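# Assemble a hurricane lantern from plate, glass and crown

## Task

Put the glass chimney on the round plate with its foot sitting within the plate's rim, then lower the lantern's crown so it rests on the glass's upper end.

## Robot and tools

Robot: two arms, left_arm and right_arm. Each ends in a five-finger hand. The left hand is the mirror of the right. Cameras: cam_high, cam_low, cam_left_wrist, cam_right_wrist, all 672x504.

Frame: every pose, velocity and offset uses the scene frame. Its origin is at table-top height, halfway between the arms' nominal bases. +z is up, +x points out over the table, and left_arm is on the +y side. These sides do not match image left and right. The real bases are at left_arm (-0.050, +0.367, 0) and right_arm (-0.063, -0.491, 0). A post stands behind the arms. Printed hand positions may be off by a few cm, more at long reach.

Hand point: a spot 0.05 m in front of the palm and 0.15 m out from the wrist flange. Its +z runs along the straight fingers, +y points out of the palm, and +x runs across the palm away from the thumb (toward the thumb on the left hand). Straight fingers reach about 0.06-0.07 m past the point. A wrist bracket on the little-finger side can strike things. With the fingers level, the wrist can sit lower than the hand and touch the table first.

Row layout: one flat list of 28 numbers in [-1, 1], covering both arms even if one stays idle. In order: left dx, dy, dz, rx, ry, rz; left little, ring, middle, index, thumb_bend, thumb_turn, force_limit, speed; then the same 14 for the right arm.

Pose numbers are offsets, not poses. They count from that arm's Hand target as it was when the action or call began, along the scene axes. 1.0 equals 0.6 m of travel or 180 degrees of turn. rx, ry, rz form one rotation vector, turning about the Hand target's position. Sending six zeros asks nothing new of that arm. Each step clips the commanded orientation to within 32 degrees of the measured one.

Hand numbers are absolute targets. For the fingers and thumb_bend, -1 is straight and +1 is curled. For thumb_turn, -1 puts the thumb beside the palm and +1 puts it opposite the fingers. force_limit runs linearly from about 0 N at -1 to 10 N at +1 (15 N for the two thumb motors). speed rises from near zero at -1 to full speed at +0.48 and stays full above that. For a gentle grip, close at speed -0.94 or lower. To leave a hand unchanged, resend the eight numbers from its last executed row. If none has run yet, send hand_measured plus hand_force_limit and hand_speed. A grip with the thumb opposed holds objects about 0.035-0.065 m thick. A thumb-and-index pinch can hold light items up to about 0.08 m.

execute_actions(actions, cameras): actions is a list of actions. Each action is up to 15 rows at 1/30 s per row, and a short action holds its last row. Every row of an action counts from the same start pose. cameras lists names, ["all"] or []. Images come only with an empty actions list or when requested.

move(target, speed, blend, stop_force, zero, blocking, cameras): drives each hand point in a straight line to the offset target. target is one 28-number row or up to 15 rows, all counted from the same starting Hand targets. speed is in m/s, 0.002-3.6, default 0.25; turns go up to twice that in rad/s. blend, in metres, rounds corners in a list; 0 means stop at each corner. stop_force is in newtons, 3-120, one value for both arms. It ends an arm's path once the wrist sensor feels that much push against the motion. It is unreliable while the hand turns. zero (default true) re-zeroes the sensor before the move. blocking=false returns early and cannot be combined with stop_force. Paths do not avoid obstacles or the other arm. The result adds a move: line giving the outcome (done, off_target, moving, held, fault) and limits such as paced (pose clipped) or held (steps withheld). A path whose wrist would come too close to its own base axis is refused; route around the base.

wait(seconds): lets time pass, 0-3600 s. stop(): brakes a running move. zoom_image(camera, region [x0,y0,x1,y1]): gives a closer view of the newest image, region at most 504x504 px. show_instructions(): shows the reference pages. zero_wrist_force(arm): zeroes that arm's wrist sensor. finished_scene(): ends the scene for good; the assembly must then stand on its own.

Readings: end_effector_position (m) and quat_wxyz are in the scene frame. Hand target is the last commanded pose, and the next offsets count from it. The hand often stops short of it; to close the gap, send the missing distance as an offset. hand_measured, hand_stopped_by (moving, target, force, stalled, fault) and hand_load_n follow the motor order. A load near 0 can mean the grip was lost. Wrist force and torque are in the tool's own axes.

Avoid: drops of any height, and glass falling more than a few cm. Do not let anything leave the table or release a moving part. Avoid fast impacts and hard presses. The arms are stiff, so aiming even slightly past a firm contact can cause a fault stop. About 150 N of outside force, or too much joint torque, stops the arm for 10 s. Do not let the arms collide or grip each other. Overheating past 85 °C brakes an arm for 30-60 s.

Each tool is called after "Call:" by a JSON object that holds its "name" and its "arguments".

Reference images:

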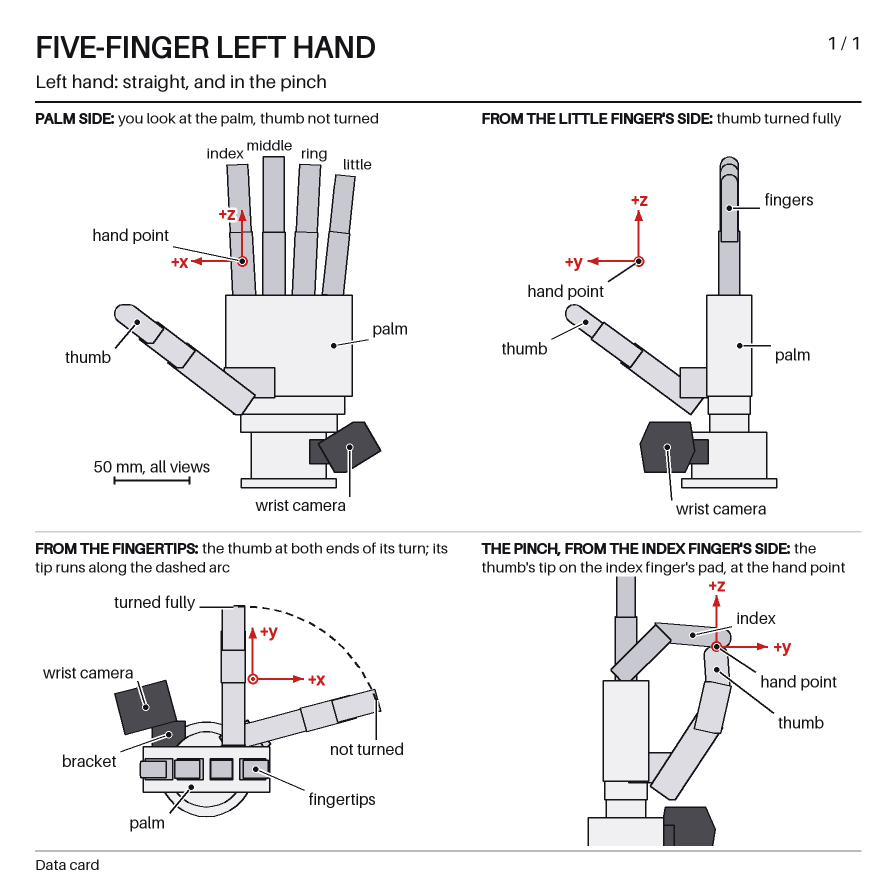

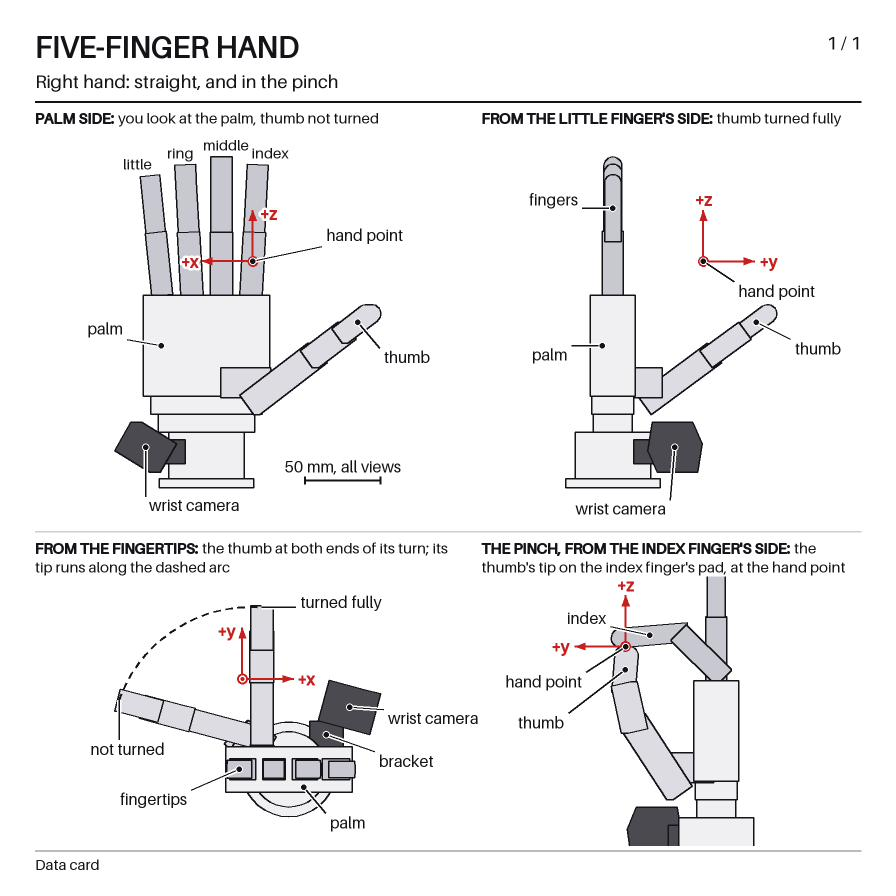

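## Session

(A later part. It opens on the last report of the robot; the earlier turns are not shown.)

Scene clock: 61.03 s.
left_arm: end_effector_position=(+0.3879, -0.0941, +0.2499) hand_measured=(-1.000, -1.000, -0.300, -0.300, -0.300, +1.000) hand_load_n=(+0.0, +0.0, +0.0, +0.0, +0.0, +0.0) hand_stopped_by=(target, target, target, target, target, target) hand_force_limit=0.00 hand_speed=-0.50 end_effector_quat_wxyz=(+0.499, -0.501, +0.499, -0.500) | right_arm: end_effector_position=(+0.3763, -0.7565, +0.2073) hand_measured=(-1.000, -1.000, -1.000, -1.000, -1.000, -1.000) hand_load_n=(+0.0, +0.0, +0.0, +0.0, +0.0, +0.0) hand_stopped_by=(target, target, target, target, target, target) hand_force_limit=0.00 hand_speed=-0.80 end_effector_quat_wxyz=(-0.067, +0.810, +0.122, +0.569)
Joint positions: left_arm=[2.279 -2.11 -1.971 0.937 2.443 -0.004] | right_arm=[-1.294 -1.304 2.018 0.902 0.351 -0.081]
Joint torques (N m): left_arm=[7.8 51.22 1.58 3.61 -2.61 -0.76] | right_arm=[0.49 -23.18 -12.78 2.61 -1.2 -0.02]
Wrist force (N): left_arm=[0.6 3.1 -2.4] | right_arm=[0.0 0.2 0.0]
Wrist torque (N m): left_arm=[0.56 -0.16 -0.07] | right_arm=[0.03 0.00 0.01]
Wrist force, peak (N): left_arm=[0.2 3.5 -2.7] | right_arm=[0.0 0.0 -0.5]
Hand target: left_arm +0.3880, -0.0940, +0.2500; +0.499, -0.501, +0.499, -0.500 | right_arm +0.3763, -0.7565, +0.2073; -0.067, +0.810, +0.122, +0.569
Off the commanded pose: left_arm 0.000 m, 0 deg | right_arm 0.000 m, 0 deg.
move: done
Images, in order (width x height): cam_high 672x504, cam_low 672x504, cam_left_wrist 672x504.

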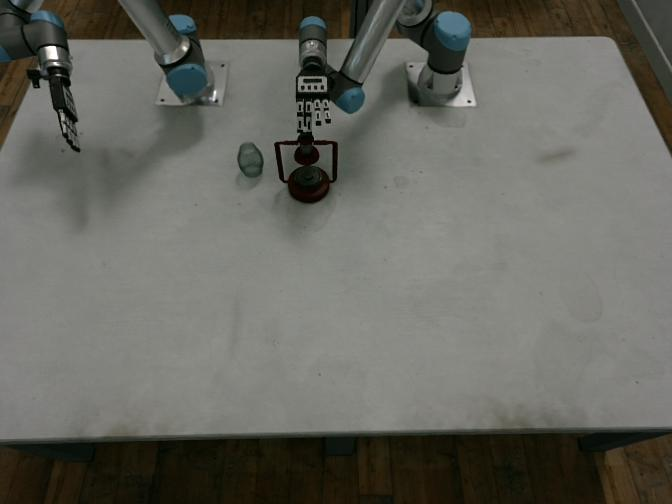

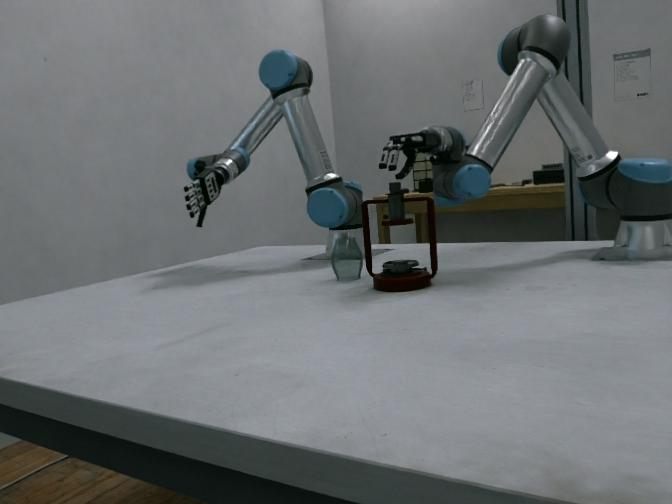

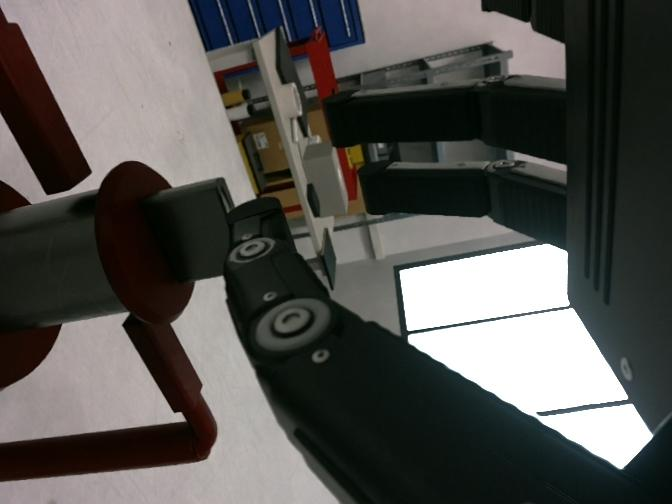

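Call:
{"name": "move", "arguments": {"target": [[-0.0015,0.0015,0,0,0,0,-1,-1,-0.1,-0.1,0.0,1,0,-0.5, 0,0,0,0,0,0,-1,-1,-1,-1,-1,-1,0,-0.8],[-0.0015,0.0015,-0.0333,0,0,0,-1,-1,-0.1,-0.1,0.0,1,0,-0.5, 0,0,0,0,0,0,-1,-1,-1,-1,-1,-1,0,-0.8]], "speed": 0.04, "cameras": ["cam_left_wrist","cam_low","cam_high"]}}

Call:
{"name": "zoom_image", "arguments": {"camera": "cam_low", "region": [350, 120, 450, 220]}}

Call:
{"name": "zoom_image", "arguments": {"camera": "cam_left_wrist", "region": [100, 100, 450, 400]}}

Scene clock: 64.97 s.
left_arm: end_effector_position=(+0.3871, -0.0931, +0.2299) hand_measured=(-1.000, -1.000, -0.100, -0.100, +0.000, +1.000) hand_load_n=(-0.5, +0.0, +0.5, +0.0, +0.0, +0.0) hand_stopped_by=(target, target, target, target, target, target) hand_force_limit=0.00 hand_speed=-0.50 end_effector_quat_wxyz=(+0.499, -0.501, +0.499, -0.500) end_effector_velocity=(+0.000, +0.000, +0.000) end_effector_angular_velocity=(+0.003, +0.003, -0.002) | right_arm: end_effector_position=(+0.3763, -0.7565, +0.2073) hand_measured=(-1.000, -1.000, -1.000, -1.000, -1.000, -1.000) hand_load_n=(+0.0, +0.0, +0.0, +0.0, +0.0, +0.0) hand_stopped_by=(target, target, target, target, target, target) hand_force_limit=0.00 hand_speed=-0.80 end_effector_quat_wxyz=(-0.067, +0.810, +0.122, +0.569)
Joint positions: left_arm=[2.279 -2.15 -1.979 0.986 2.443 -0.004] | right_arm=[-1.294 -1.304 2.018 0.902 0.351 -0.081]
Joint velocities: left_arm=[-0.001 0.003 -0.001 -0.006 -0.002 0] | right_arm=[within noise]
Joint torques (N m): left_arm=[-6.54 51.64 10.15 -1.64 1.48 0.53] | right_arm=[-0.01 -23.76 -12.99 2.63 -1.13 -0.01]
Wrist force (N): left_arm=[0.5 3.1 -2.8] | right_arm=[0.2 -0.1 -0.2]
Wrist torque (N m): left_arm=[0.57 -0.14 -0.08] | right_arm=[0.00 -0.03 0.01]
Wrist force, peak (N): left_arm=[0.6 3.6 -2.7] | right_arm=[0.0 -0.2 -0.5]
Hand target: left_arm +0.3871, -0.0931, +0.2300; +0.499, -0.501, +0.499, -0.500 | right_arm +0.3763, -0.7565, +0.2073; -0.067, +0.810, +0.122, +0.569
Off the commanded pose: left_arm 0.000 m, 0 deg | right_arm 0.000 m, 0 deg.
move: done
Images, in order (width x height): cam_high 672x504, cam_low 672x504, cam_left_wrist 672x504.

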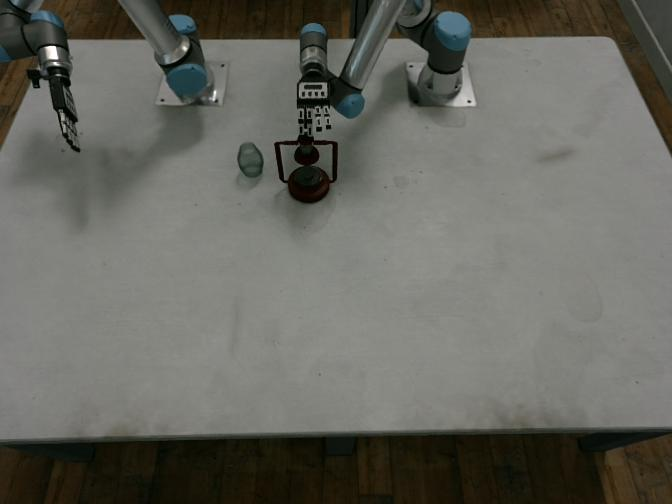

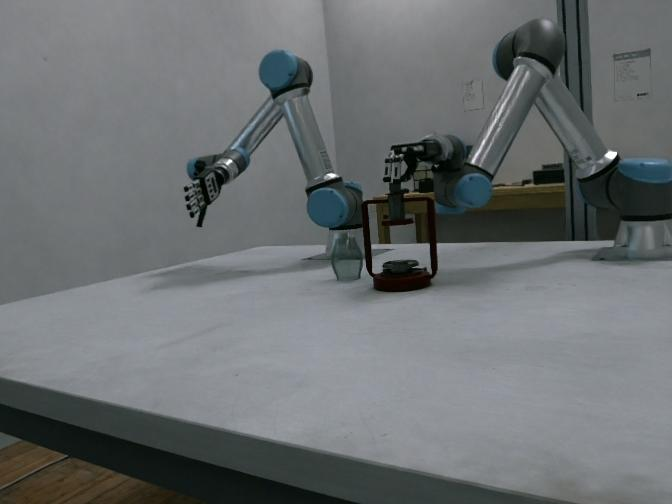

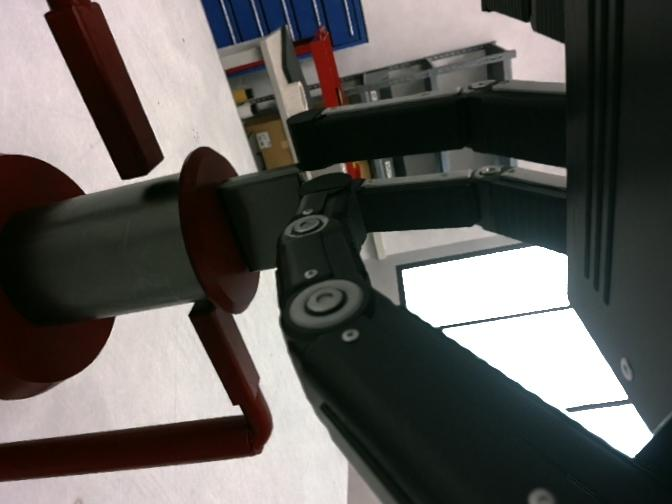

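Scaled by 5.040.

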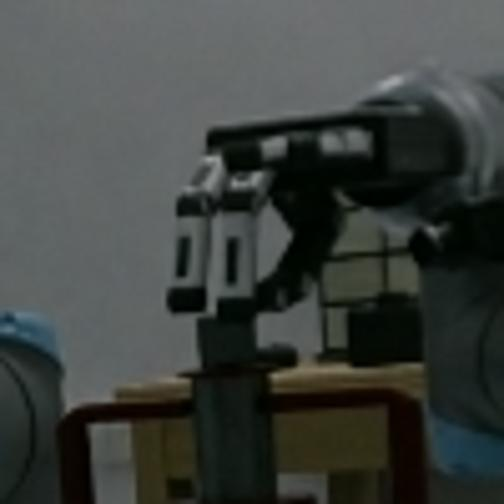

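Scaled by 1.440.

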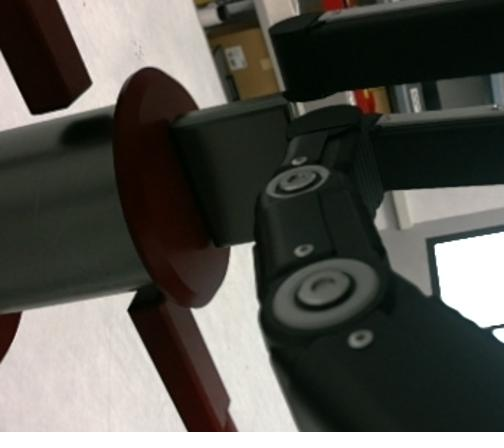

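Call:
{"name": "move", "arguments": {"target": [0,-0.0033,-0.02,0,0,0,-1,-1,-0.1,-0.1,0.0,1,0,-0.5, 0,0,0,0,0,0,-1,-1,-1,-1,-1,-1,0,-0.8], "speed": 0.02, "cameras": ["cam_left_wrist","cam_low","cam_high"]}}

Call:
{"name": "zoom_image", "arguments": {"camera": "cam_low", "region": [350, 120, 450, 220]}}

Call:
{"name": "zoom_image", "arguments": {"camera": "cam_high", "region": [260, 80, 360, 180]}}

Scene clock: 66.60 s.
left_arm: end_effector_position=(+0.3871, -0.0951, +0.2179) hand_measured=(-1.000, -1.000, -0.100, -0.100, +0.000, +1.000) hand_load_n=(+0.0, -0.5, +0.0, +0.0, +0.0, +0.5) hand_stopped_by=(target, target, target, target, target, target) hand_force_limit=0.00 hand_speed=-0.50 end_effector_quat_wxyz=(+0.499, -0.501, +0.499, -0.500) | right_arm: end_effector_position=(+0.3763, -0.7565, +0.2073) hand_measured=(-1.000, -1.000, -1.000, -1.000, -1.000, -1.000) hand_load_n=(+0.0, +0.0, +0.0, +0.0, +0.0, +0.0) hand_stopped_by=(target, target, target, target, target, target) hand_force_limit=0.00 hand_speed=-0.80 end_effector_quat_wxyz=(-0.067, +0.810, +0.122, +0.569)
Joint positions: left_arm=[2.276 -2.178 -1.975 1.011 2.446 -0.004] | right_arm=[-1.294 -1.304 2.018 0.902 0.351 -0.081]
Joint torques (N m): left_arm=[-4.96 51.57 19.33 -1.25 1.18 -1.07] | right_arm=[0.24 -23.73 -13.33 2.57 -1.05 0.02]
Wrist force (N): left_arm=[0.3 3.3 -2.7] | right_arm=[0.0 -0.2 0.0]
Wrist torque (N m): left_arm=[0.59 -0.11 -0.09] | right_arm=[-0.03 0.00 0.00]
Wrist force, peak (N): left_arm=[0.6 3.7 -2.7] | right_arm=[-0.2 -0.2 -0.4]
Hand target: left_arm +0.3871, -0.0951, +0.2180; +0.499, -0.501, +0.499, -0.500 | right_arm +0.3763, -0.7565, +0.2073; -0.067, +0.810, +0.122, +0.569
Off the commanded pose: left_arm 0.000 m, 0 deg | right_arm 0.000 m, 0 deg.
move: done
Images, in order (width x height): cam_high 672x504, cam_low 672x504, cam_left_wrist 672x504.

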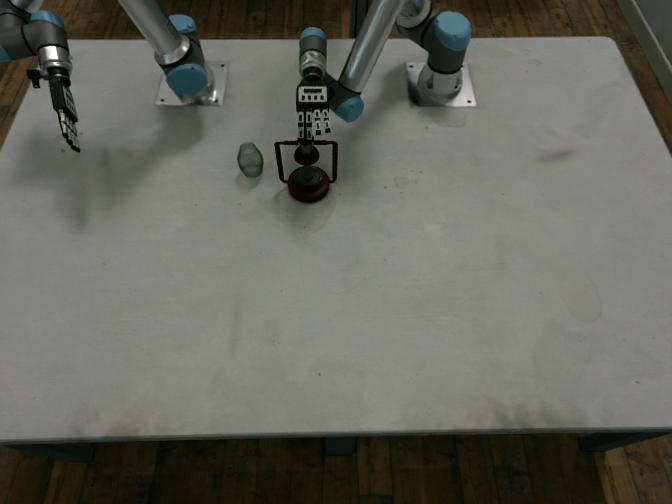

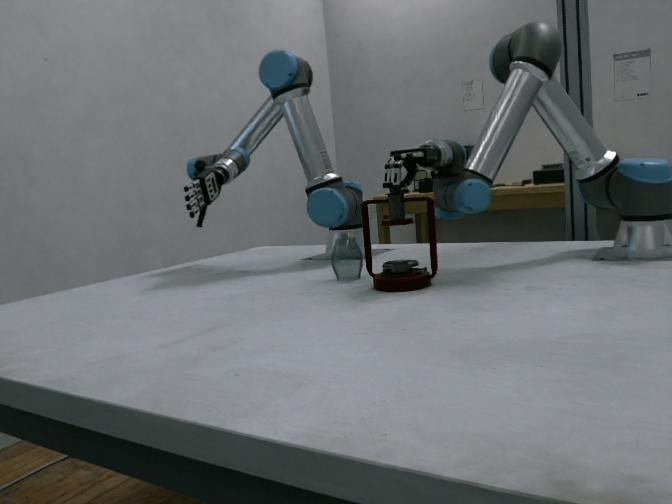

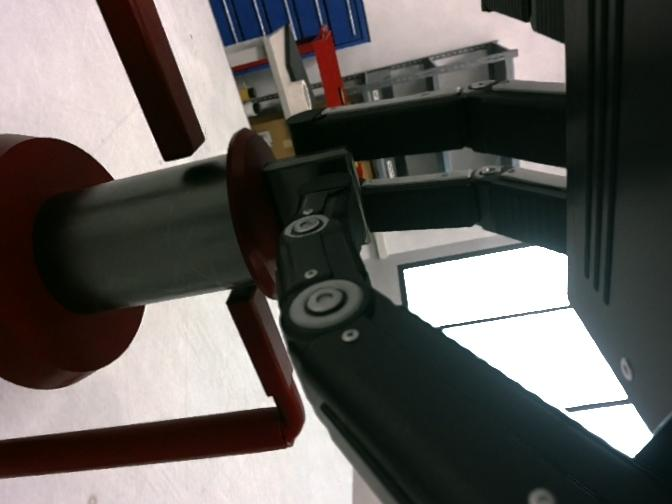

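Scaled by 5.040.

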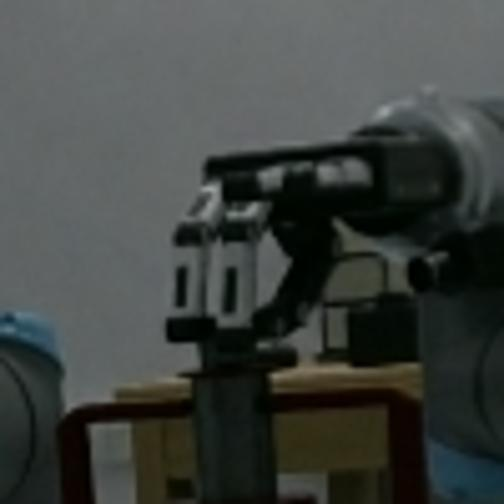

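Scaled by 5.040.

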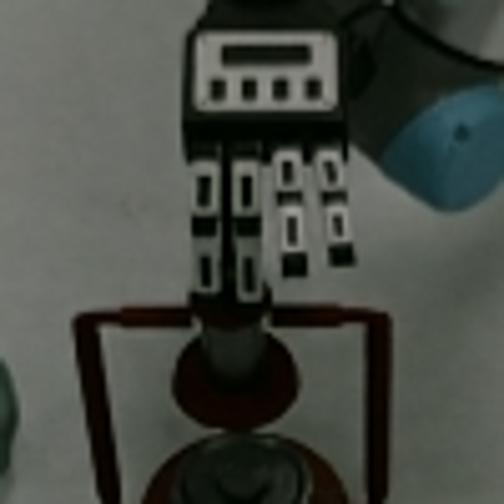

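Call:
{"name": "move", "arguments": {"target": [[0.005,0,-0.0067,0,0,0,-1,-1,-0.1,-0.1,0.0,1,0,-0.5, 0,0,0,0,0,0,-1,-1,-1,-1,-1,-1,0,-0.8],[0.005,0,-0.0067,0,0,0,-1,-1,0.3,0.3,0.1,1,-0.5,-0.9, 0,0,0,0,0,0,-1,-1,-1,-1,-1,-1,0,-0.8]], "speed": 0.02, "cameras": ["cam_left_wrist","cam_low","cam_high"]}}

Call:
{"name": "zoom_image", "arguments": {"camera": "cam_low", "region": [350, 120, 450, 220]}}

Scene clock: 68.97 s.
left_arm: end_effector_position=(+0.3901, -0.0951, +0.2140) hand_measured=(-1.000, -1.000, +0.028, +0.094, +0.100, +1.000) hand_load_n=(+0.0, +0.0, +2.5, +3.5, +0.0, +0.0) hand_stopped_by=(target, target, force, force, target, target) hand_force_limit=-0.50 hand_speed=-0.90 end_effector_quat_wxyz=(+0.499, -0.501, +0.499, -0.500) | right_arm: end_effector_position=(+0.3763, -0.7565, +0.2073) hand_measured=(-1.000, -1.000, -1.000, -1.000, -1.000, -1.000) hand_load_n=(+0.0, +0.0, +0.0, +0.0, +0.0, +0.0) hand_stopped_by=(target, target, target, target, target, target) hand_force_limit=0.00 hand_speed=-0.80 end_effector_quat_wxyz=(-0.067, +0.810, +0.122, +0.569)
Joint positions: left_arm=[2.281 -2.188 -1.972 1.017 2.441 -0.004] | right_arm=[-1.294 -1.304 2.018 0.902 0.351 -0.081]
Joint torques (N m): left_arm=[-7 48.02 2.07 -1.83 1.67 1.7] | right_arm=[-0.06 -22.99 -13.12 2.67 -1.07 0.01]
Wrist force (N): left_arm=[2.0 -2.1 3.1] | right_arm=[0.1 -0.1 -0.2]
Wrist torque (N m): left_arm=[0.22 -0.11 0.05] | right_arm=[-0.01 -0.01 0.00]
Wrist force, peak (N): left_arm=[0.2 3.7 -2.7] | right_arm=[0.3 -0.2 -0.6]
Hand target: left_arm +0.3901, -0.0951, +0.2140; +0.499, -0.501, +0.499, -0.500 | right_arm +0.3763, -0.7565, +0.2073; -0.067, +0.810, +0.122, +0.569
Off the commanded pose: left_arm 0.000 m, 0 deg | right_arm 0.000 m, 0 deg.
move: done
Images, in order (width x height): cam_high 672x504, cam_low 672x504, cam_left_wrist 672x504.

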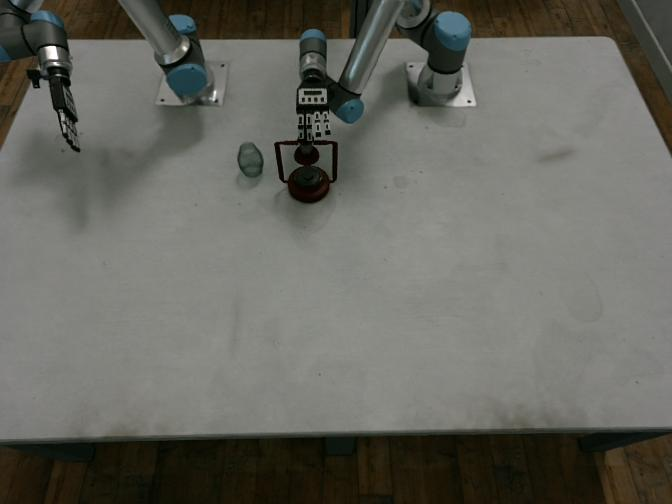

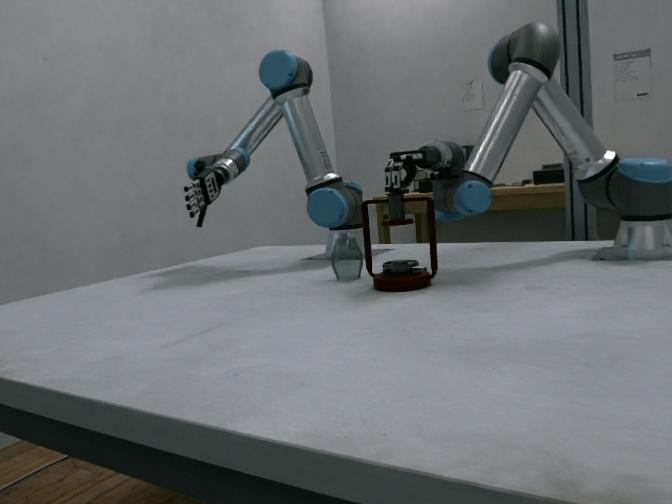

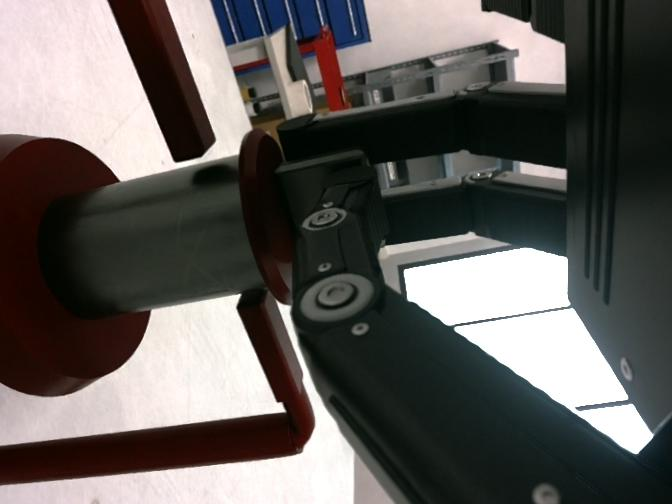

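Scaled by 5.040.

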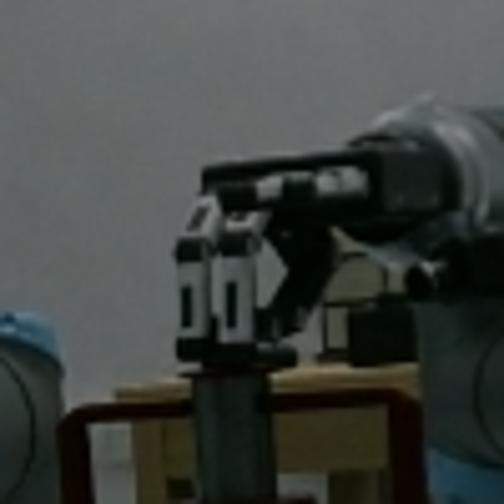

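Call:
{"name": "move", "arguments": {"target": [[0.0025,0,0.0017,0,0,0,-1,-1,0.3,0.3,0.1,1,-0.5,-0.9, 0,0,0,0,0,0,-1,-1,-1,-1,-1,-1,0,-0.8]], "speed": 0.01}}

Scene clock: 70.57 s.
left_arm: end_effector_position=(+0.3916, -0.0951, +0.2150) hand_measured=(-1.000, -1.000, +0.028, +0.094, +0.100, +1.000) hand_load_n=(+0.0, +0.0, +0.0, +0.0, +2.0, +0.0) hand_stopped_by=(target, target, force, force, target, target) hand_force_limit=-0.50 hand_speed=-0.90 end_effector_quat_wxyz=(+0.499, -0.501, +0.499, -0.500) | right_arm: end_effector_position=(+0.3763, -0.7565, +0.2073) hand_measured=(-1.000, -1.000, -1.000, -1.000, -1.000, -1.000) hand_load_n=(-0.5, +0.0, +0.0, +0.0, +0.0, +0.0) hand_stopped_by=(target, target, target, target, target, target) hand_force_limit=0.00 hand_speed=-0.80 end_effector_quat_wxyz=(-0.067, +0.810, +0.122, +0.569)
Joint positions: left_arm=[2.284 -2.187 -1.97 1.014 2.438 -0.004] | right_arm=[-1.294 -1.304 2.018 0.902 0.351 -0.081]
Joint torques (N m): left_arm=[8.8 47.07 23.57 1.24 0.55 1.5] | right_arm=[0.42 -23.23 -13.19 2.59 -1.1 0.02]
Wrist force (N): left_arm=[1.2 3.8 -15.4] | right_arm=[0.0 -0.2 0.1]
Wrist torque (N m): left_arm=[0.82 -0.45 -0.04] | right_arm=[-0.04 -0.01 0.00]
Wrist force, peak (N): left_arm=[0.9 4.2 -15.6] | right_arm=[-0.3 0.0 -0.3]
Hand target: left_arm +0.3916, -0.0951, +0.2150; +0.499, -0.501, +0.499, -0.500 | right_arm +0.3763, -0.7565, +0.2073; -0.067, +0.810, +0.122, +0.569
Off the commanded pose: left_arm 0.000 m, 0 deg | right_arm 0.000 m, 0 deg.
move: done

Call:
{"name": "move", "arguments": {"target": [[-0.0012,0,0,0,0,0,-1,-1,0.3,0.3,0.1,1,-0.5,-0.9, 0,0,0,0,0,0,-1,-1,-1,-1,-1,-1,0,-0.8]], "speed": 0.01}}

Scene clock: 71.27 s.
left_arm: end_effector_position=(+0.3909, -0.0950, +0.2150) hand_measured=(-1.000, -1.000, +0.028, +0.094, +0.100, +1.000) hand_load_n=(+0.0, +0.0, +0.0, +0.0, +2.0, +0.0) hand_stopped_by=(target, target, force, force, target, target) hand_force_limit=-0.50 hand_speed=-0.90 end_effector_quat_wxyz=(+0.499, -0.501, +0.499, -0.500) | right_arm: end_effector_position=(+0.3763, -0.7565, +0.2073) hand_measured=(-1.000, -1.000, -1.000, -1.000, -1.000, -1.000) hand_load_n=(+0.0, +0.0, +0.0, +0.0, +0.0, +0.0) hand_stopped_by=(target, target, target, target, target, target) hand_force_limit=0.00 hand_speed=-0.80 end_effector_quat_wxyz=(-0.067, +0.810, +0.122, +0.569)
Joint positions: left_arm=[2.282 -2.187 -1.971 1.015 2.44 -0.004] | right_arm=[-1.294 -1.304 2.018 0.902 0.351 -0.081]
Joint torques (N m): left_arm=[-7.44 52.42 0.58 3.2 -1.26 0.59] | right_arm=[-0.08 -23.51 -12.7 2.61 -1.04 0.02]
Wrist force (N): left_arm=[1.5 3.2 -4.1] | right_arm=[0.0 0.1 -0.2]
Wrist torque (N m): left_arm=[0.47 -0.20 -0.03] | right_arm=[0.02 0.00 0.01]
Wrist force, peak (N): left_arm=[1.2 3.8 -15.6] | right_arm=[0.1 0.1 -0.4]
Hand target: left_arm +0.3909, -0.0951, +0.2150; +0.499, -0.501, +0.499, -0.500 | right_arm +0.3763, -0.7565, +0.2073; -0.067, +0.810, +0.122, +0.569
Off the commanded pose: left_arm 0.000 m, 0 deg | right_arm 0.000 m, 0 deg.
move: done

Call:
{"name": "move", "arguments": {"target": [[0,0,0,0,0,0,-1,-1,0.35,0.35,0.1,1,-0.2,-0.9, 0,0,0,0,0,0,-1,-1,-1,-1,-1,-1,0,-0.8]], "speed": 0.01}}

Scene clock: 72.03 s.
left_arm: end_effector_position=(+0.3909, -0.0951, +0.2150) hand_measured=(-1.000, -1.000, +0.072, +0.120, +0.100, +1.000) hand_load_n=(+0.0, +0.0, +5.0, +5.5, +2.5, +0.0) hand_stopped_by=(target, target, force, force, target, target) hand_force_limit=-0.20 hand_speed=-0.90 end_effector_quat_wxyz=(+0.499, -0.501, +0.499, -0.500) | right_arm: end_effector_position=(+0.3763, -0.7565, +0.2073) hand_measured=(-1.000, -1.000, -1.000, -1.000, -1.000, -1.000) hand_load_n=(+0.0, +0.0, +0.0, +0.0, +0.0, +0.0) hand_stopped_by=(target, target, target, target, target, target) hand_force_limit=0.00 hand_speed=-0.80 end_effector_quat_wxyz=(-0.067, +0.810, +0.122, +0.569)
Joint positions: left_arm=[2.282 -2.187 -1.971 1.015 2.44 -0.004] | right_arm=[-1.294 -1.304 2.018 0.902 0.351 -0.081]
Joint torques (N m): left_arm=[-8.46 50.86 0.38 2.21 -2.07 -0.39] | right_arm=[-0.1 -23.59 -13.02 2.6 -1.05 0]
Wrist force (N): left_arm=[1.4 -0.7 4.8] | right_arm=[-0.2 -0.2 -0.3]
Wrist torque (N m): left_arm=[0.23 -0.01 0.06] | right_arm=[0.00 0.04 -0.01]
Wrist force, peak (N): left_arm=[1.8 3.0 -4.0] | right_arm=[-0.2 -0.4 0.0]
Hand target: left_arm +0.3909, -0.0951, +0.2150; +0.499, -0.501, +0.499, -0.500 | right_arm +0.3763, -0.7565, +0.2073; -0.067, +0.810, +0.122, +0.569
Off the commanded pose: left_arm 0.000 m, 0 deg | right_arm 0.000 m, 0 deg.
move: done

Call:
{"name": "move", "arguments": {"target": [[0.0005,0,0.0133,0,0,0,-1,-1,0.35,0.35,0.1,1,-0.2,-0.9, 0,0,0,0,0,0,-1,-1,-1,-1,-1,-1,0,-0.8]], "speed": 0.01, "stop_force": 20, "cameras": ["cam_left_wrist","cam_low"]}}

Call:
{"name": "zoom_image", "arguments": {"camera": "cam_low", "region": [350, 120, 450, 220]}}

Scene clock: 73.80 s.
left_arm: end_effector_position=(+0.3912, -0.0951, +0.2231) hand_measured=(-1.000, -1.000, +0.074, +0.120, +0.100, +1.000) hand_load_n=(+0.0, +0.0, +0.0, +3.0, +0.0, +0.0) hand_stopped_by=(target, target, force, force, target, target) hand_force_limit=-0.20 hand_speed=-0.90 end_effector_quat_wxyz=(+0.499, -0.501, +0.499, -0.500) | right_arm: end_effector_position=(+0.3763, -0.7565, +0.2073) hand_measured=(-1.000, -1.000, -1.000, -1.000, -1.000, -1.000) hand_load_n=(+0.0, +0.0, +0.0, +0.0, +0.0, +0.0) hand_stopped_by=(target, target, target, target, target, target) hand_force_limit=0.00 hand_speed=-0.80 end_effector_quat_wxyz=(-0.067, +0.810, +0.122, +0.569)
Joint positions: left_arm=[2.283 -2.17 -1.97 0.996 2.439 -0.004] | right_arm=[-1.294 -1.304 2.018 0.902 0.351 -0.081]
Joint torques (N m): left_arm=[6.98 25.65 19.6 4.04 -2.2 -1.37] | right_arm=[0.15 -23.32 -12.85 2.58 -1.06 0.04]
Wrist force (N): left_arm=[0.3 3.8 0.9] | right_arm=[-0.1 -0.2 -0.2]
Wrist torque (N m): left_arm=[0.35 -0.07 -0.06] | right_arm=[-0.02 0.03 -0.01]
Wrist force, peak (N): left_arm=[0.6 8.6 2.4] | right_arm=[-0.2 0.1 -0.5]
Hand target: left_arm +0.3912, -0.0951, +0.2230; +0.499, -0.501, +0.499, -0.500 | right_arm +0.3763, -0.7565, +0.2073; -0.067, +0.810, +0.122, +0.569
Off the commanded pose: left_arm 0.000 m, 0 deg | right_arm 0.000 m, 0 deg.
move: done
Images, in order (width x height): cam_low 672x504, cam_left_wrist 672x504.

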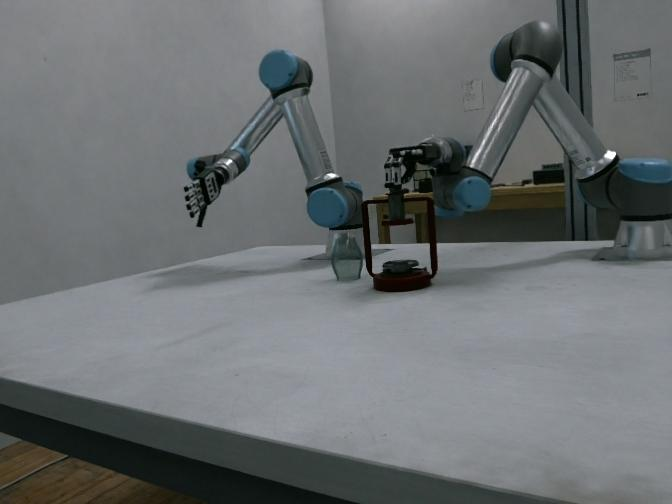

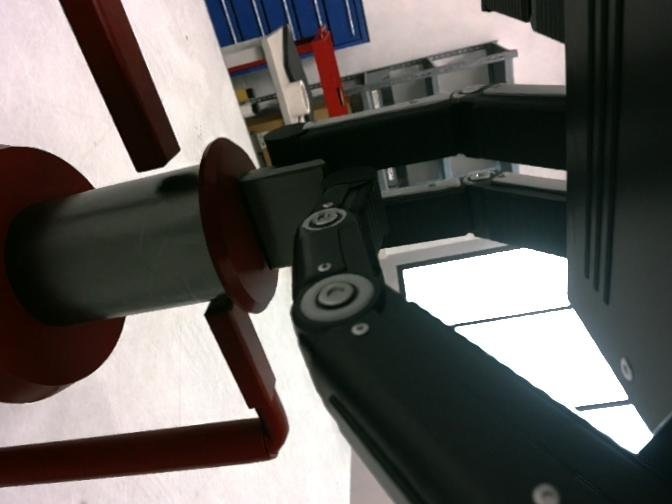

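Scaled by 5.040.

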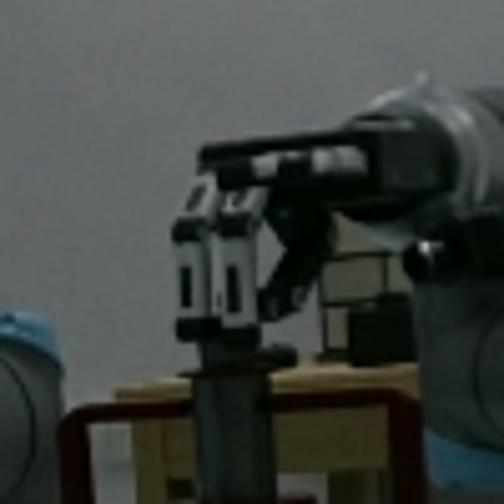

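Call:
{"name": "zoom_image", "arguments": {"camera": "cam_left_wrist", "region": [0, 80, 340, 430]}}

Scaled by 1.440.

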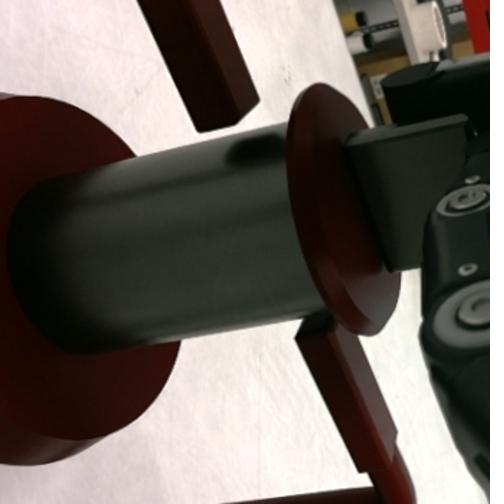

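Call:
{"name": "move", "arguments": {"target": [[0,0,0,0,0,0,-1,-1,-0.1,-0.1,0.1,1,-0.2,-0.6, 0,0,0,0,0,0,-1,-1,-1,-1,-1,-1,0,-0.8],[-0.0005,0,-0.0150,0,0,0,-1,-1,-0.1,-0.1,0.1,1,-0.2,-0.6, 0,0,0,0,0,0,-1,-1,-1,-1,-1,-1,0,-0.8],[0.0005,0,-0.0150,0,0,0,-1,-1,0.4,0.4,0.1,1,0.5,-0.92, 0,0,0,0,0,0,-1,-1,-1,-1,-1,-1,0,-0.8]], "speed": 0.015}}

Scene clock: 78.40 s.
left_arm: end_effector_position=(+0.3915, -0.0951, +0.2140) hand_measured=(-1.000, -1.000, +0.076, +0.130, +0.102, +1.000) hand_load_n=(+0.0, +0.0, +7.0, +7.5, -4.5, +0.0) hand_stopped_by=(target, target, force, force, target, target) hand_force_limit=0.50 hand_speed=-0.92 end_effector_quat_wxyz=(+0.499, -0.501, +0.499, -0.500) | right_arm: end_effector_position=(+0.3763, -0.7565, +0.2073) hand_measured=(-1.000, -1.000, -1.000, -1.000, -1.000, -1.000) hand_load_n=(+0.0, +0.0, +0.0, +0.0, +0.0, +0.0) hand_stopped_by=(target, target, target, target, target, target) hand_force_limit=0.00 hand_speed=-0.80 end_effector_quat_wxyz=(-0.067, +0.810, +0.122, +0.569)
Joint positions: left_arm=[2.283 -2.189 -1.97 1.016 2.439 -0.004] | right_arm=[-1.294 -1.304 2.018 0.902 0.351 -0.081]
Joint torques (N m): left_arm=[12.39 19.39 15.85 -3.54 1.14 1.89] | right_arm=[0.23 -23.05 -13.99 2.65 -1.01 0.08]
Wrist force (N): left_arm=[3.5 -13.7 -11.7] | right_arm=[-0.2 -0.3 -0.1]
Wrist torque (N m): left_arm=[0.28 -0.47 0.30] | right_arm=[-0.04 0.03 -0.02]
Wrist force, peak (N): left_arm=[2.7 -3.9 -21.2] | right_arm=[0.5 -0.4 -0.3]
Hand target: left_arm +0.3915, -0.0951, +0.2140; +0.499, -0.501, +0.499, -0.500 | right_arm +0.3763, -0.7565, +0.2073; -0.067, +0.810, +0.122, +0.569
Off the commanded pose: left_arm 0.000 m, 0 deg | right_arm 0.000 m, 0 deg.
move: done

Call:
{"name": "move", "arguments": {"target": [[-0.0005,0,0.0133,0,0,0,-1,-1,0.4,0.4,0.1,1,0.5,-0.92, 0,0,0,0,0,0,-1,-1,-1,-1,-1,-1,0,-0.8]], "speed": 0.01, "stop_force": 45, "cameras": ["cam_left_wrist","cam_low"]}}

Call:
{"name": "zoom_image", "arguments": {"camera": "cam_low", "region": [350, 120, 450, 220]}}

Scene clock: 80.37 s.
left_arm: end_effector_position=(+0.3912, -0.0951, +0.2221) hand_measured=(-1.000, -1.000, +0.076, +0.130, +0.100, +1.000) hand_load_n=(+0.0, +0.0, +0.0, +5.0, +0.0, +0.0) hand_stopped_by=(target, target, force, force, target, target) hand_force_limit=0.50 hand_speed=-0.92 end_effector_quat_wxyz=(+0.499, -0.501, +0.499, -0.500) | right_arm: end_effector_position=(+0.3763, -0.7565, +0.2073) hand_measured=(-1.000, -1.000, -1.000, -1.000, -1.000, -1.000) hand_load_n=(+0.0, +0.0, +0.0, +0.0, +0.0, +0.5) hand_stopped_by=(target, target, target, target, target, target) hand_force_limit=0.00 hand_speed=-0.80 end_effector_quat_wxyz=(-0.067, +0.810, +0.122, +0.569)
Joint positions: left_arm=[2.283 -2.172 -1.97 0.998 2.439 -0.004] | right_arm=[-1.294 -1.304 2.018 0.902 0.351 -0.081]
Joint torques (N m): left_arm=[-9.88 26.41 20.18 4.34 1.29 -0.3] | right_arm=[0.27 -23.6 -13.22 2.71 -0.94 0.07]
Wrist force (N): left_arm=[0.4 4.7 3.2] | right_arm=[0.0 0.1 -0.1]
Wrist torque (N m): left_arm=[0.29 -0.03 -0.07] | right_arm=[0.02 -0.01 0.01]
Wrist force, peak (N): left_arm=[3.5 -14.0 -12.0] | right_arm=[0.1 0.0 -0.6]
Hand target: left_arm +0.3912, -0.0951, +0.2220; +0.499, -0.501, +0.499, -0.500 | right_arm +0.3763, -0.7565, +0.2073; -0.067, +0.810, +0.122, +0.569
Off the commanded pose: left_arm 0.000 m, 0 deg | right_arm 0.000 m, 0 deg.
move: done
Images, in order (width x height): cam_low 672x504, cam_left_wrist 672x504.

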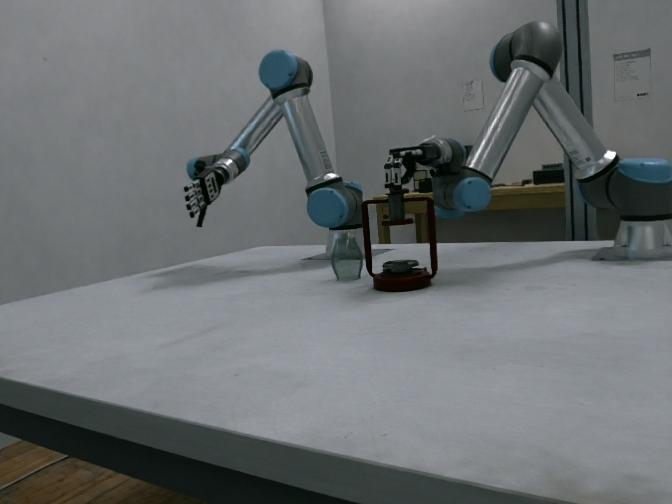

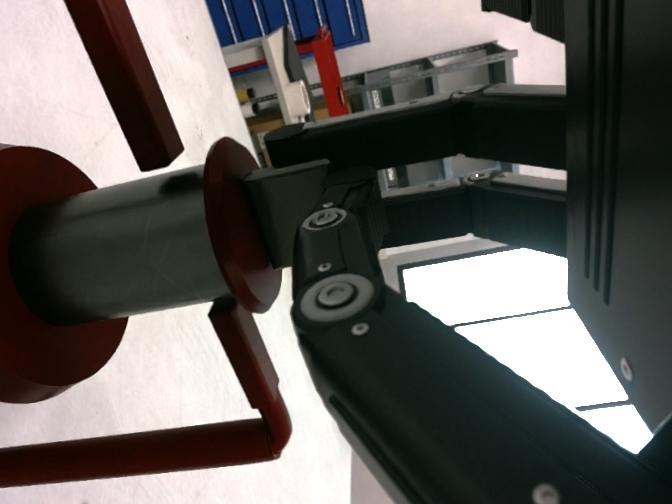

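Scaled by 5.040.

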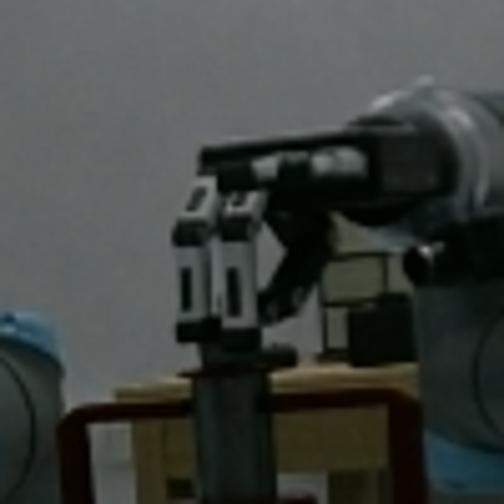

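Call:
{"name": "move", "arguments": {"target": [[-0.002,0,0,0,0,0,-1,-1,-0.1,-0.1,0.0,1,-0.2,-0.6, 0,0,0,0,0,0,-1,-1,-1,-1,-1,-1,0,-0.8],[-0.002,0,-0.0145,0,0,0,-1,-1,-0.1,-0.1,0.0,1,-0.2,-0.6, 0,0,0,0,0,0,-1,-1,-1,-1,-1,-1,0,-0.8],[0.0003,0,-0.0145,0,0,0,-1,-1,-0.1,-0.1,0.0,1,-0.2,-0.6, 0,0,0,0,0,0,-1,-1,-1,-1,-1,-1,0,-0.8]], "speed": 0.015, "cameras": ["cam_left_wrist"]}}

Scene clock: 84.03 s.
left_arm: end_effector_position=(+0.3914, -0.0951, +0.2132) hand_measured=(-1.000, -1.000, -0.100, -0.100, +0.000, +1.000) hand_load_n=(+0.0, +0.0, +0.0, +0.0, +0.0, +0.0) hand_stopped_by=(target, target, target, target, target, target) hand_force_limit=-0.20 hand_speed=-0.60 end_effector_quat_wxyz=(+0.499, -0.501, +0.499, -0.500) | right_arm: end_effector_position=(+0.3763, -0.7565, +0.2073) hand_measured=(-1.000, -1.000, -1.000, -1.000, -1.000, -1.000) hand_load_n=(+0.0, +0.0, +0.0, +0.0, +0.0, +0.0) hand_stopped_by=(target, target, target, target, target, target) hand_force_limit=0.00 hand_speed=-0.80 end_effector_quat_wxyz=(-0.067, +0.810, +0.122, +0.569)
Joint positions: left_arm=[2.283 -2.191 -1.971 1.018 2.439 -0.004] | right_arm=[-1.294 -1.304 2.018 0.902 0.351 -0.081]
Joint torques (N m): left_arm=[-4.96 27.58 20.42 -1.44 -0.45 0.07] | right_arm=[0.29 -23.68 -13.48 2.6 -0.94 0.08]
Wrist force (N): left_arm=[0.8 2.3 -2.5] | right_arm=[-0.1 -0.3 -0.1]
Wrist torque (N m): left_arm=[0.37 -0.18 -0.03] | right_arm=[-0.05 0.01 -0.01]
Wrist force, peak (N): left_arm=[0.4 4.9 3.0] | right_arm=[-0.3 -0.2 -0.4]
Hand target: left_arm +0.3913, -0.0951, +0.2133; +0.499, -0.501, +0.499, -0.500 | right_arm +0.3763, -0.7565, +0.2073; -0.067, +0.810, +0.122, +0.569
Off the commanded pose: left_arm 0.000 m, 0 deg | right_arm 0.000 m, 0 deg.
move: done

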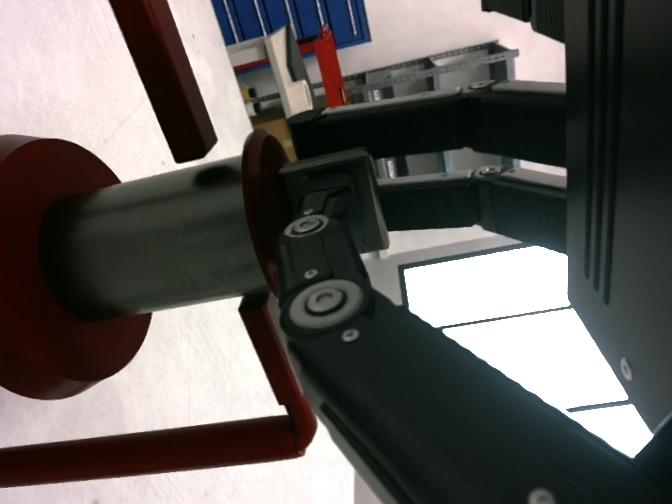

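Call:
{"name": "move", "arguments": {"target": [0.006,0,0,0,0,0,-1,-1,-0.1,-0.1,0.0,1,-0.2,-0.6, 0,0,0,0,0,0,-1,-1,-1,-1,-1,-1,0,-0.8], "speed": 0.004, "stop_force": 6}}

Scene clock: 85.60 s.
left_arm: end_effector_position=(+0.3922, -0.0951, +0.2133) hand_measured=(-1.000, -1.000, -0.100, -0.100, +0.000, +1.000) hand_load_n=(+0.0, +0.0, +0.0, +0.0, +0.5, +0.0) hand_stopped_by=(target, target, target, target, target, target) hand_force_limit=-0.20 hand_speed=-0.60 end_effector_quat_wxyz=(+0.499, -0.501, +0.499, -0.500) | right_arm: end_effector_position=(+0.3763, -0.7565, +0.2073) hand_measured=(-1.000, -1.000, -1.000, -1.000, -1.000, -1.000) hand_load_n=(+0.0, +0.0, +0.0, +0.0, +0.0, +0.0) hand_stopped_by=(target, target, target, target, target, target) hand_force_limit=0.00 hand_speed=-0.80 end_effector_quat_wxyz=(-0.067, +0.810, +0.122, +0.569)
Joint positions: left_arm=[2.285 -2.191 -1.97 1.018 2.437 -0.004] | right_arm=[-1.294 -1.304 2.018 0.902 0.351 -0.081]
Joint torques (N m): left_arm=[-4.97 49.99 1.21 2.89 1.83 1.28] | right_arm=[0.28 -22.49 -13.68 2.7 -0.82 -0.09]
Wrist force (N): left_arm=[1.2 1.6 -10.5] | right_arm=[-0.3 -0.3 0.0]
Wrist torque (N m): left_arm=[0.53 -0.35 -0.02] | right_arm=[-0.04 0.04 -0.02]
Wrist force, peak (N): left_arm=[1.5 2.0 -12.3] | right_arm=[-0.2 -0.2 -0.4]
Hand target: left_arm +0.3922, -0.0951, +0.2133; +0.499, -0.501, +0.499, -0.500 (not the last commanded pose) | right_arm +0.3763, -0.7565, +0.2073; -0.067, +0.810, +0.122, +0.569
Off the commanded pose: left_arm 0.003 m, 0 deg | right_arm 0.000 m, 0 deg.
move: contact (left_arm)

Call:
{"name": "move", "arguments": {"target": [0.0003,0,0,0,0,0,-1,-1,0.4,0.4,0.0,1,0.3,-0.92, 0,0,0,0,0,0,-1,-1,-1,-1,-1,-1,0,-0.8], "speed": 0.004}}

Scene clock: 87.17 s.
left_arm: end_effector_position=(+0.3924, -0.0951, +0.2134) hand_measured=(-1.000, -1.000, +0.038, +0.144, +0.000, +1.000) hand_load_n=(+0.0, +0.0, +7.0, +6.5, +2.5, +0.0) hand_stopped_by=(target, target, force, force, target, target) hand_force_limit=0.30 hand_speed=-0.92 end_effector_quat_wxyz=(+0.499, -0.501, +0.499, -0.500) | right_arm: end_effector_position=(+0.3763, -0.7565, +0.2073) hand_measured=(-1.000, -1.000, -1.000, -1.000, -1.000, -1.000) hand_load_n=(+0.0, +0.0, +0.0, +0.0, +0.0, +0.0) hand_stopped_by=(target, target, target, target, target, target) hand_force_limit=0.00 hand_speed=-0.80 end_effector_quat_wxyz=(-0.067, +0.810, +0.122, +0.569)
Joint positions: left_arm=[2.285 -2.191 -1.969 1.017 2.437 -0.004] | right_arm=[-1.294 -1.304 2.018 0.902 0.351 -0.081]
Joint torques (N m): left_arm=[7.75 21.33 15.65 -3.24 -2.15 0.88] | right_arm=[-0.11 -23.48 -13.76 2.76 -1.01 0.04]
Wrist force (N): left_arm=[1.6 -7.9 -3.0] | right_arm=[-0.1 0.2 0.1]
Wrist torque (N m): left_arm=[0.15 -0.22 0.15] | right_arm=[0.02 0.01 0.00]
Wrist force, peak (N): left_arm=[1.4 1.5 -12.0] | right_arm=[-0.2 -0.2 -0.2]
Hand target: left_arm +0.3923, -0.0951, +0.2133; +0.499, -0.501, +0.499, -0.500 | right_arm +0.3763, -0.7565, +0.2073; -0.067, +0.810, +0.122, +0.569
Off the commanded pose: left_arm 0.000 m, 0 deg | right_arm 0.000 m, 0 deg.
move: done

Call:
{"name": "move", "arguments": {"target": [0,0,0.005,0,0,0,-1,-1,0.4,0.4,0.0,1,0.3,-0.92, 0,0,0,0,0,0,-1,-1,-1,-1,-1,-1,0,-0.8], "speed": 0.01}}

Call:
{"name": "move", "arguments": {"target": [0,0,0.005,0,0,0,-1,-1,0.4,0.4,0.0,1,0.3,-0.92, 0,0,0,0,0,0,-1,-1,-1,-1,-1,-1,0,-0.8], "speed": 0.01, "cameras": ["cam_left_wrist"]}}

Scene clock: 88.40 s.
left_arm: end_effector_position=(+0.3923, -0.0951, +0.2163) hand_measured=(-1.000, -1.000, +0.040, +0.144, -0.002, +1.000) hand_load_n=(+0.0, +0.0, +0.0, +6.0, +5.5, +0.0) hand_stopped_by=(target, target, force, force, target, target) hand_force_limit=0.30 hand_speed=-0.92 end_effector_quat_wxyz=(+0.499, -0.501, +0.499, -0.500) | right_arm: end_effector_position=(+0.3763, -0.7565, +0.2073) hand_measured=(-1.000, -1.000, -1.000, -1.000, -1.000, -1.000) hand_load_n=(+0.0, +0.0, +0.0, +0.0, +0.0, +0.0) hand_stopped_by=(target, target, target, target, target, target) hand_force_limit=0.00 hand_speed=-0.80 end_effector_quat_wxyz=(-0.067, +0.810, +0.122, +0.569)
Joint positions: left_arm=[2.285 -2.185 -1.969 1.01 2.437 -0.004] | right_arm=[-1.294 -1.304 2.018 0.902 0.351 -0.081]
Joint torques (N m): left_arm=[1.18 46.75 24.64 2.07 -2.13 0.99] | right_arm=[-0.11 -22.85 -13.71 2.59 -0.9 0.06]
Wrist force (N): left_arm=[1.2 11.5 -1.2] | right_arm=[0.3 0.1 0.0]
Wrist torque (N m): left_arm=[0.69 -0.19 -0.13] | right_arm=[0.01 -0.05 0.03]
Wrist force, peak (N): left_arm=[1.2 11.5 -1.6] | right_arm=[0.0 -0.2 -0.4]
Hand target: left_arm +0.3923, -0.0951, +0.2163; +0.499, -0.501, +0.499, -0.500 | right_arm +0.3763, -0.7565, +0.2073; -0.067, +0.810, +0.122, +0.569
Off the commanded pose: left_arm 0.000 m, 0 deg | right_arm 0.000 m, 0 deg.
move: done

Scene clock: 88.93 s.
left_arm: end_effector_position=(+0.3924, -0.0951, +0.2194) hand_measured=(-1.000, -1.000, +0.040, +0.144, -0.002, +1.000) hand_load_n=(+0.0, +0.0, +0.0, +6.0, +5.5, +0.0) hand_stopped_by=(target, target, force, force, target, target) hand_force_limit=0.30 hand_speed=-0.92 end_effector_quat_wxyz=(+0.499, -0.501, +0.499, -0.500) | right_arm: end_effector_position=(+0.3763, -0.7565, +0.2073) hand_measured=(-1.000, -1.000, -1.000, -1.000, -1.000, -1.000) hand_load_n=(+0.0, +0.0, +0.0, +0.0, +0.0, +0.0) hand_stopped_by=(target, target, target, target, target, target) hand_force_limit=0.00 hand_speed=-0.80 end_effector_quat_wxyz=(-0.067, +0.810, +0.122, +0.569)
Joint positions: left_arm=[2.285 -2.178 -1.969 1.004 2.437 -0.004] | right_arm=[-1.294 -1.304 2.018 0.902 0.351 -0.081]
Joint torques (N m): left_arm=[-0.65 43.42 24.75 2.05 -2.23 1.32] | right_arm=[0.12 -22.77 -13.85 2.56 -0.81 -0.02]
Wrist force (N): left_arm=[0.7 12.4 -1.6] | right_arm=[0.0 0.1 0.0]
Wrist torque (N m): left_arm=[0.74 -0.17 -0.16] | right_arm=[0.01 -0.01 0.01]
Wrist force, peak (N): left_arm=[0.6 12.6 -1.5] | right_arm=[-0.3 -0.1 -0.2]
Hand target: left_arm +0.3923, -0.0951, +0.2193; +0.499, -0.501, +0.499, -0.500 | right_arm +0.3763, -0.7565, +0.2073; -0.067, +0.810, +0.122, +0.569
Off the commanded pose: left_arm 0.000 m, 0 deg | right_arm 0.000 m, 0 deg.
move: done

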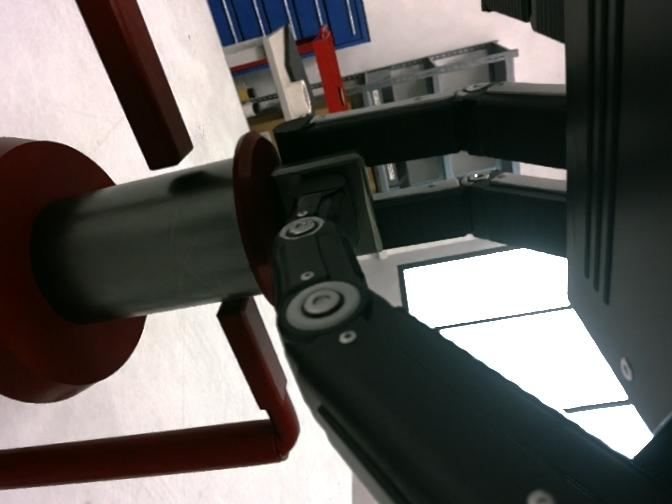

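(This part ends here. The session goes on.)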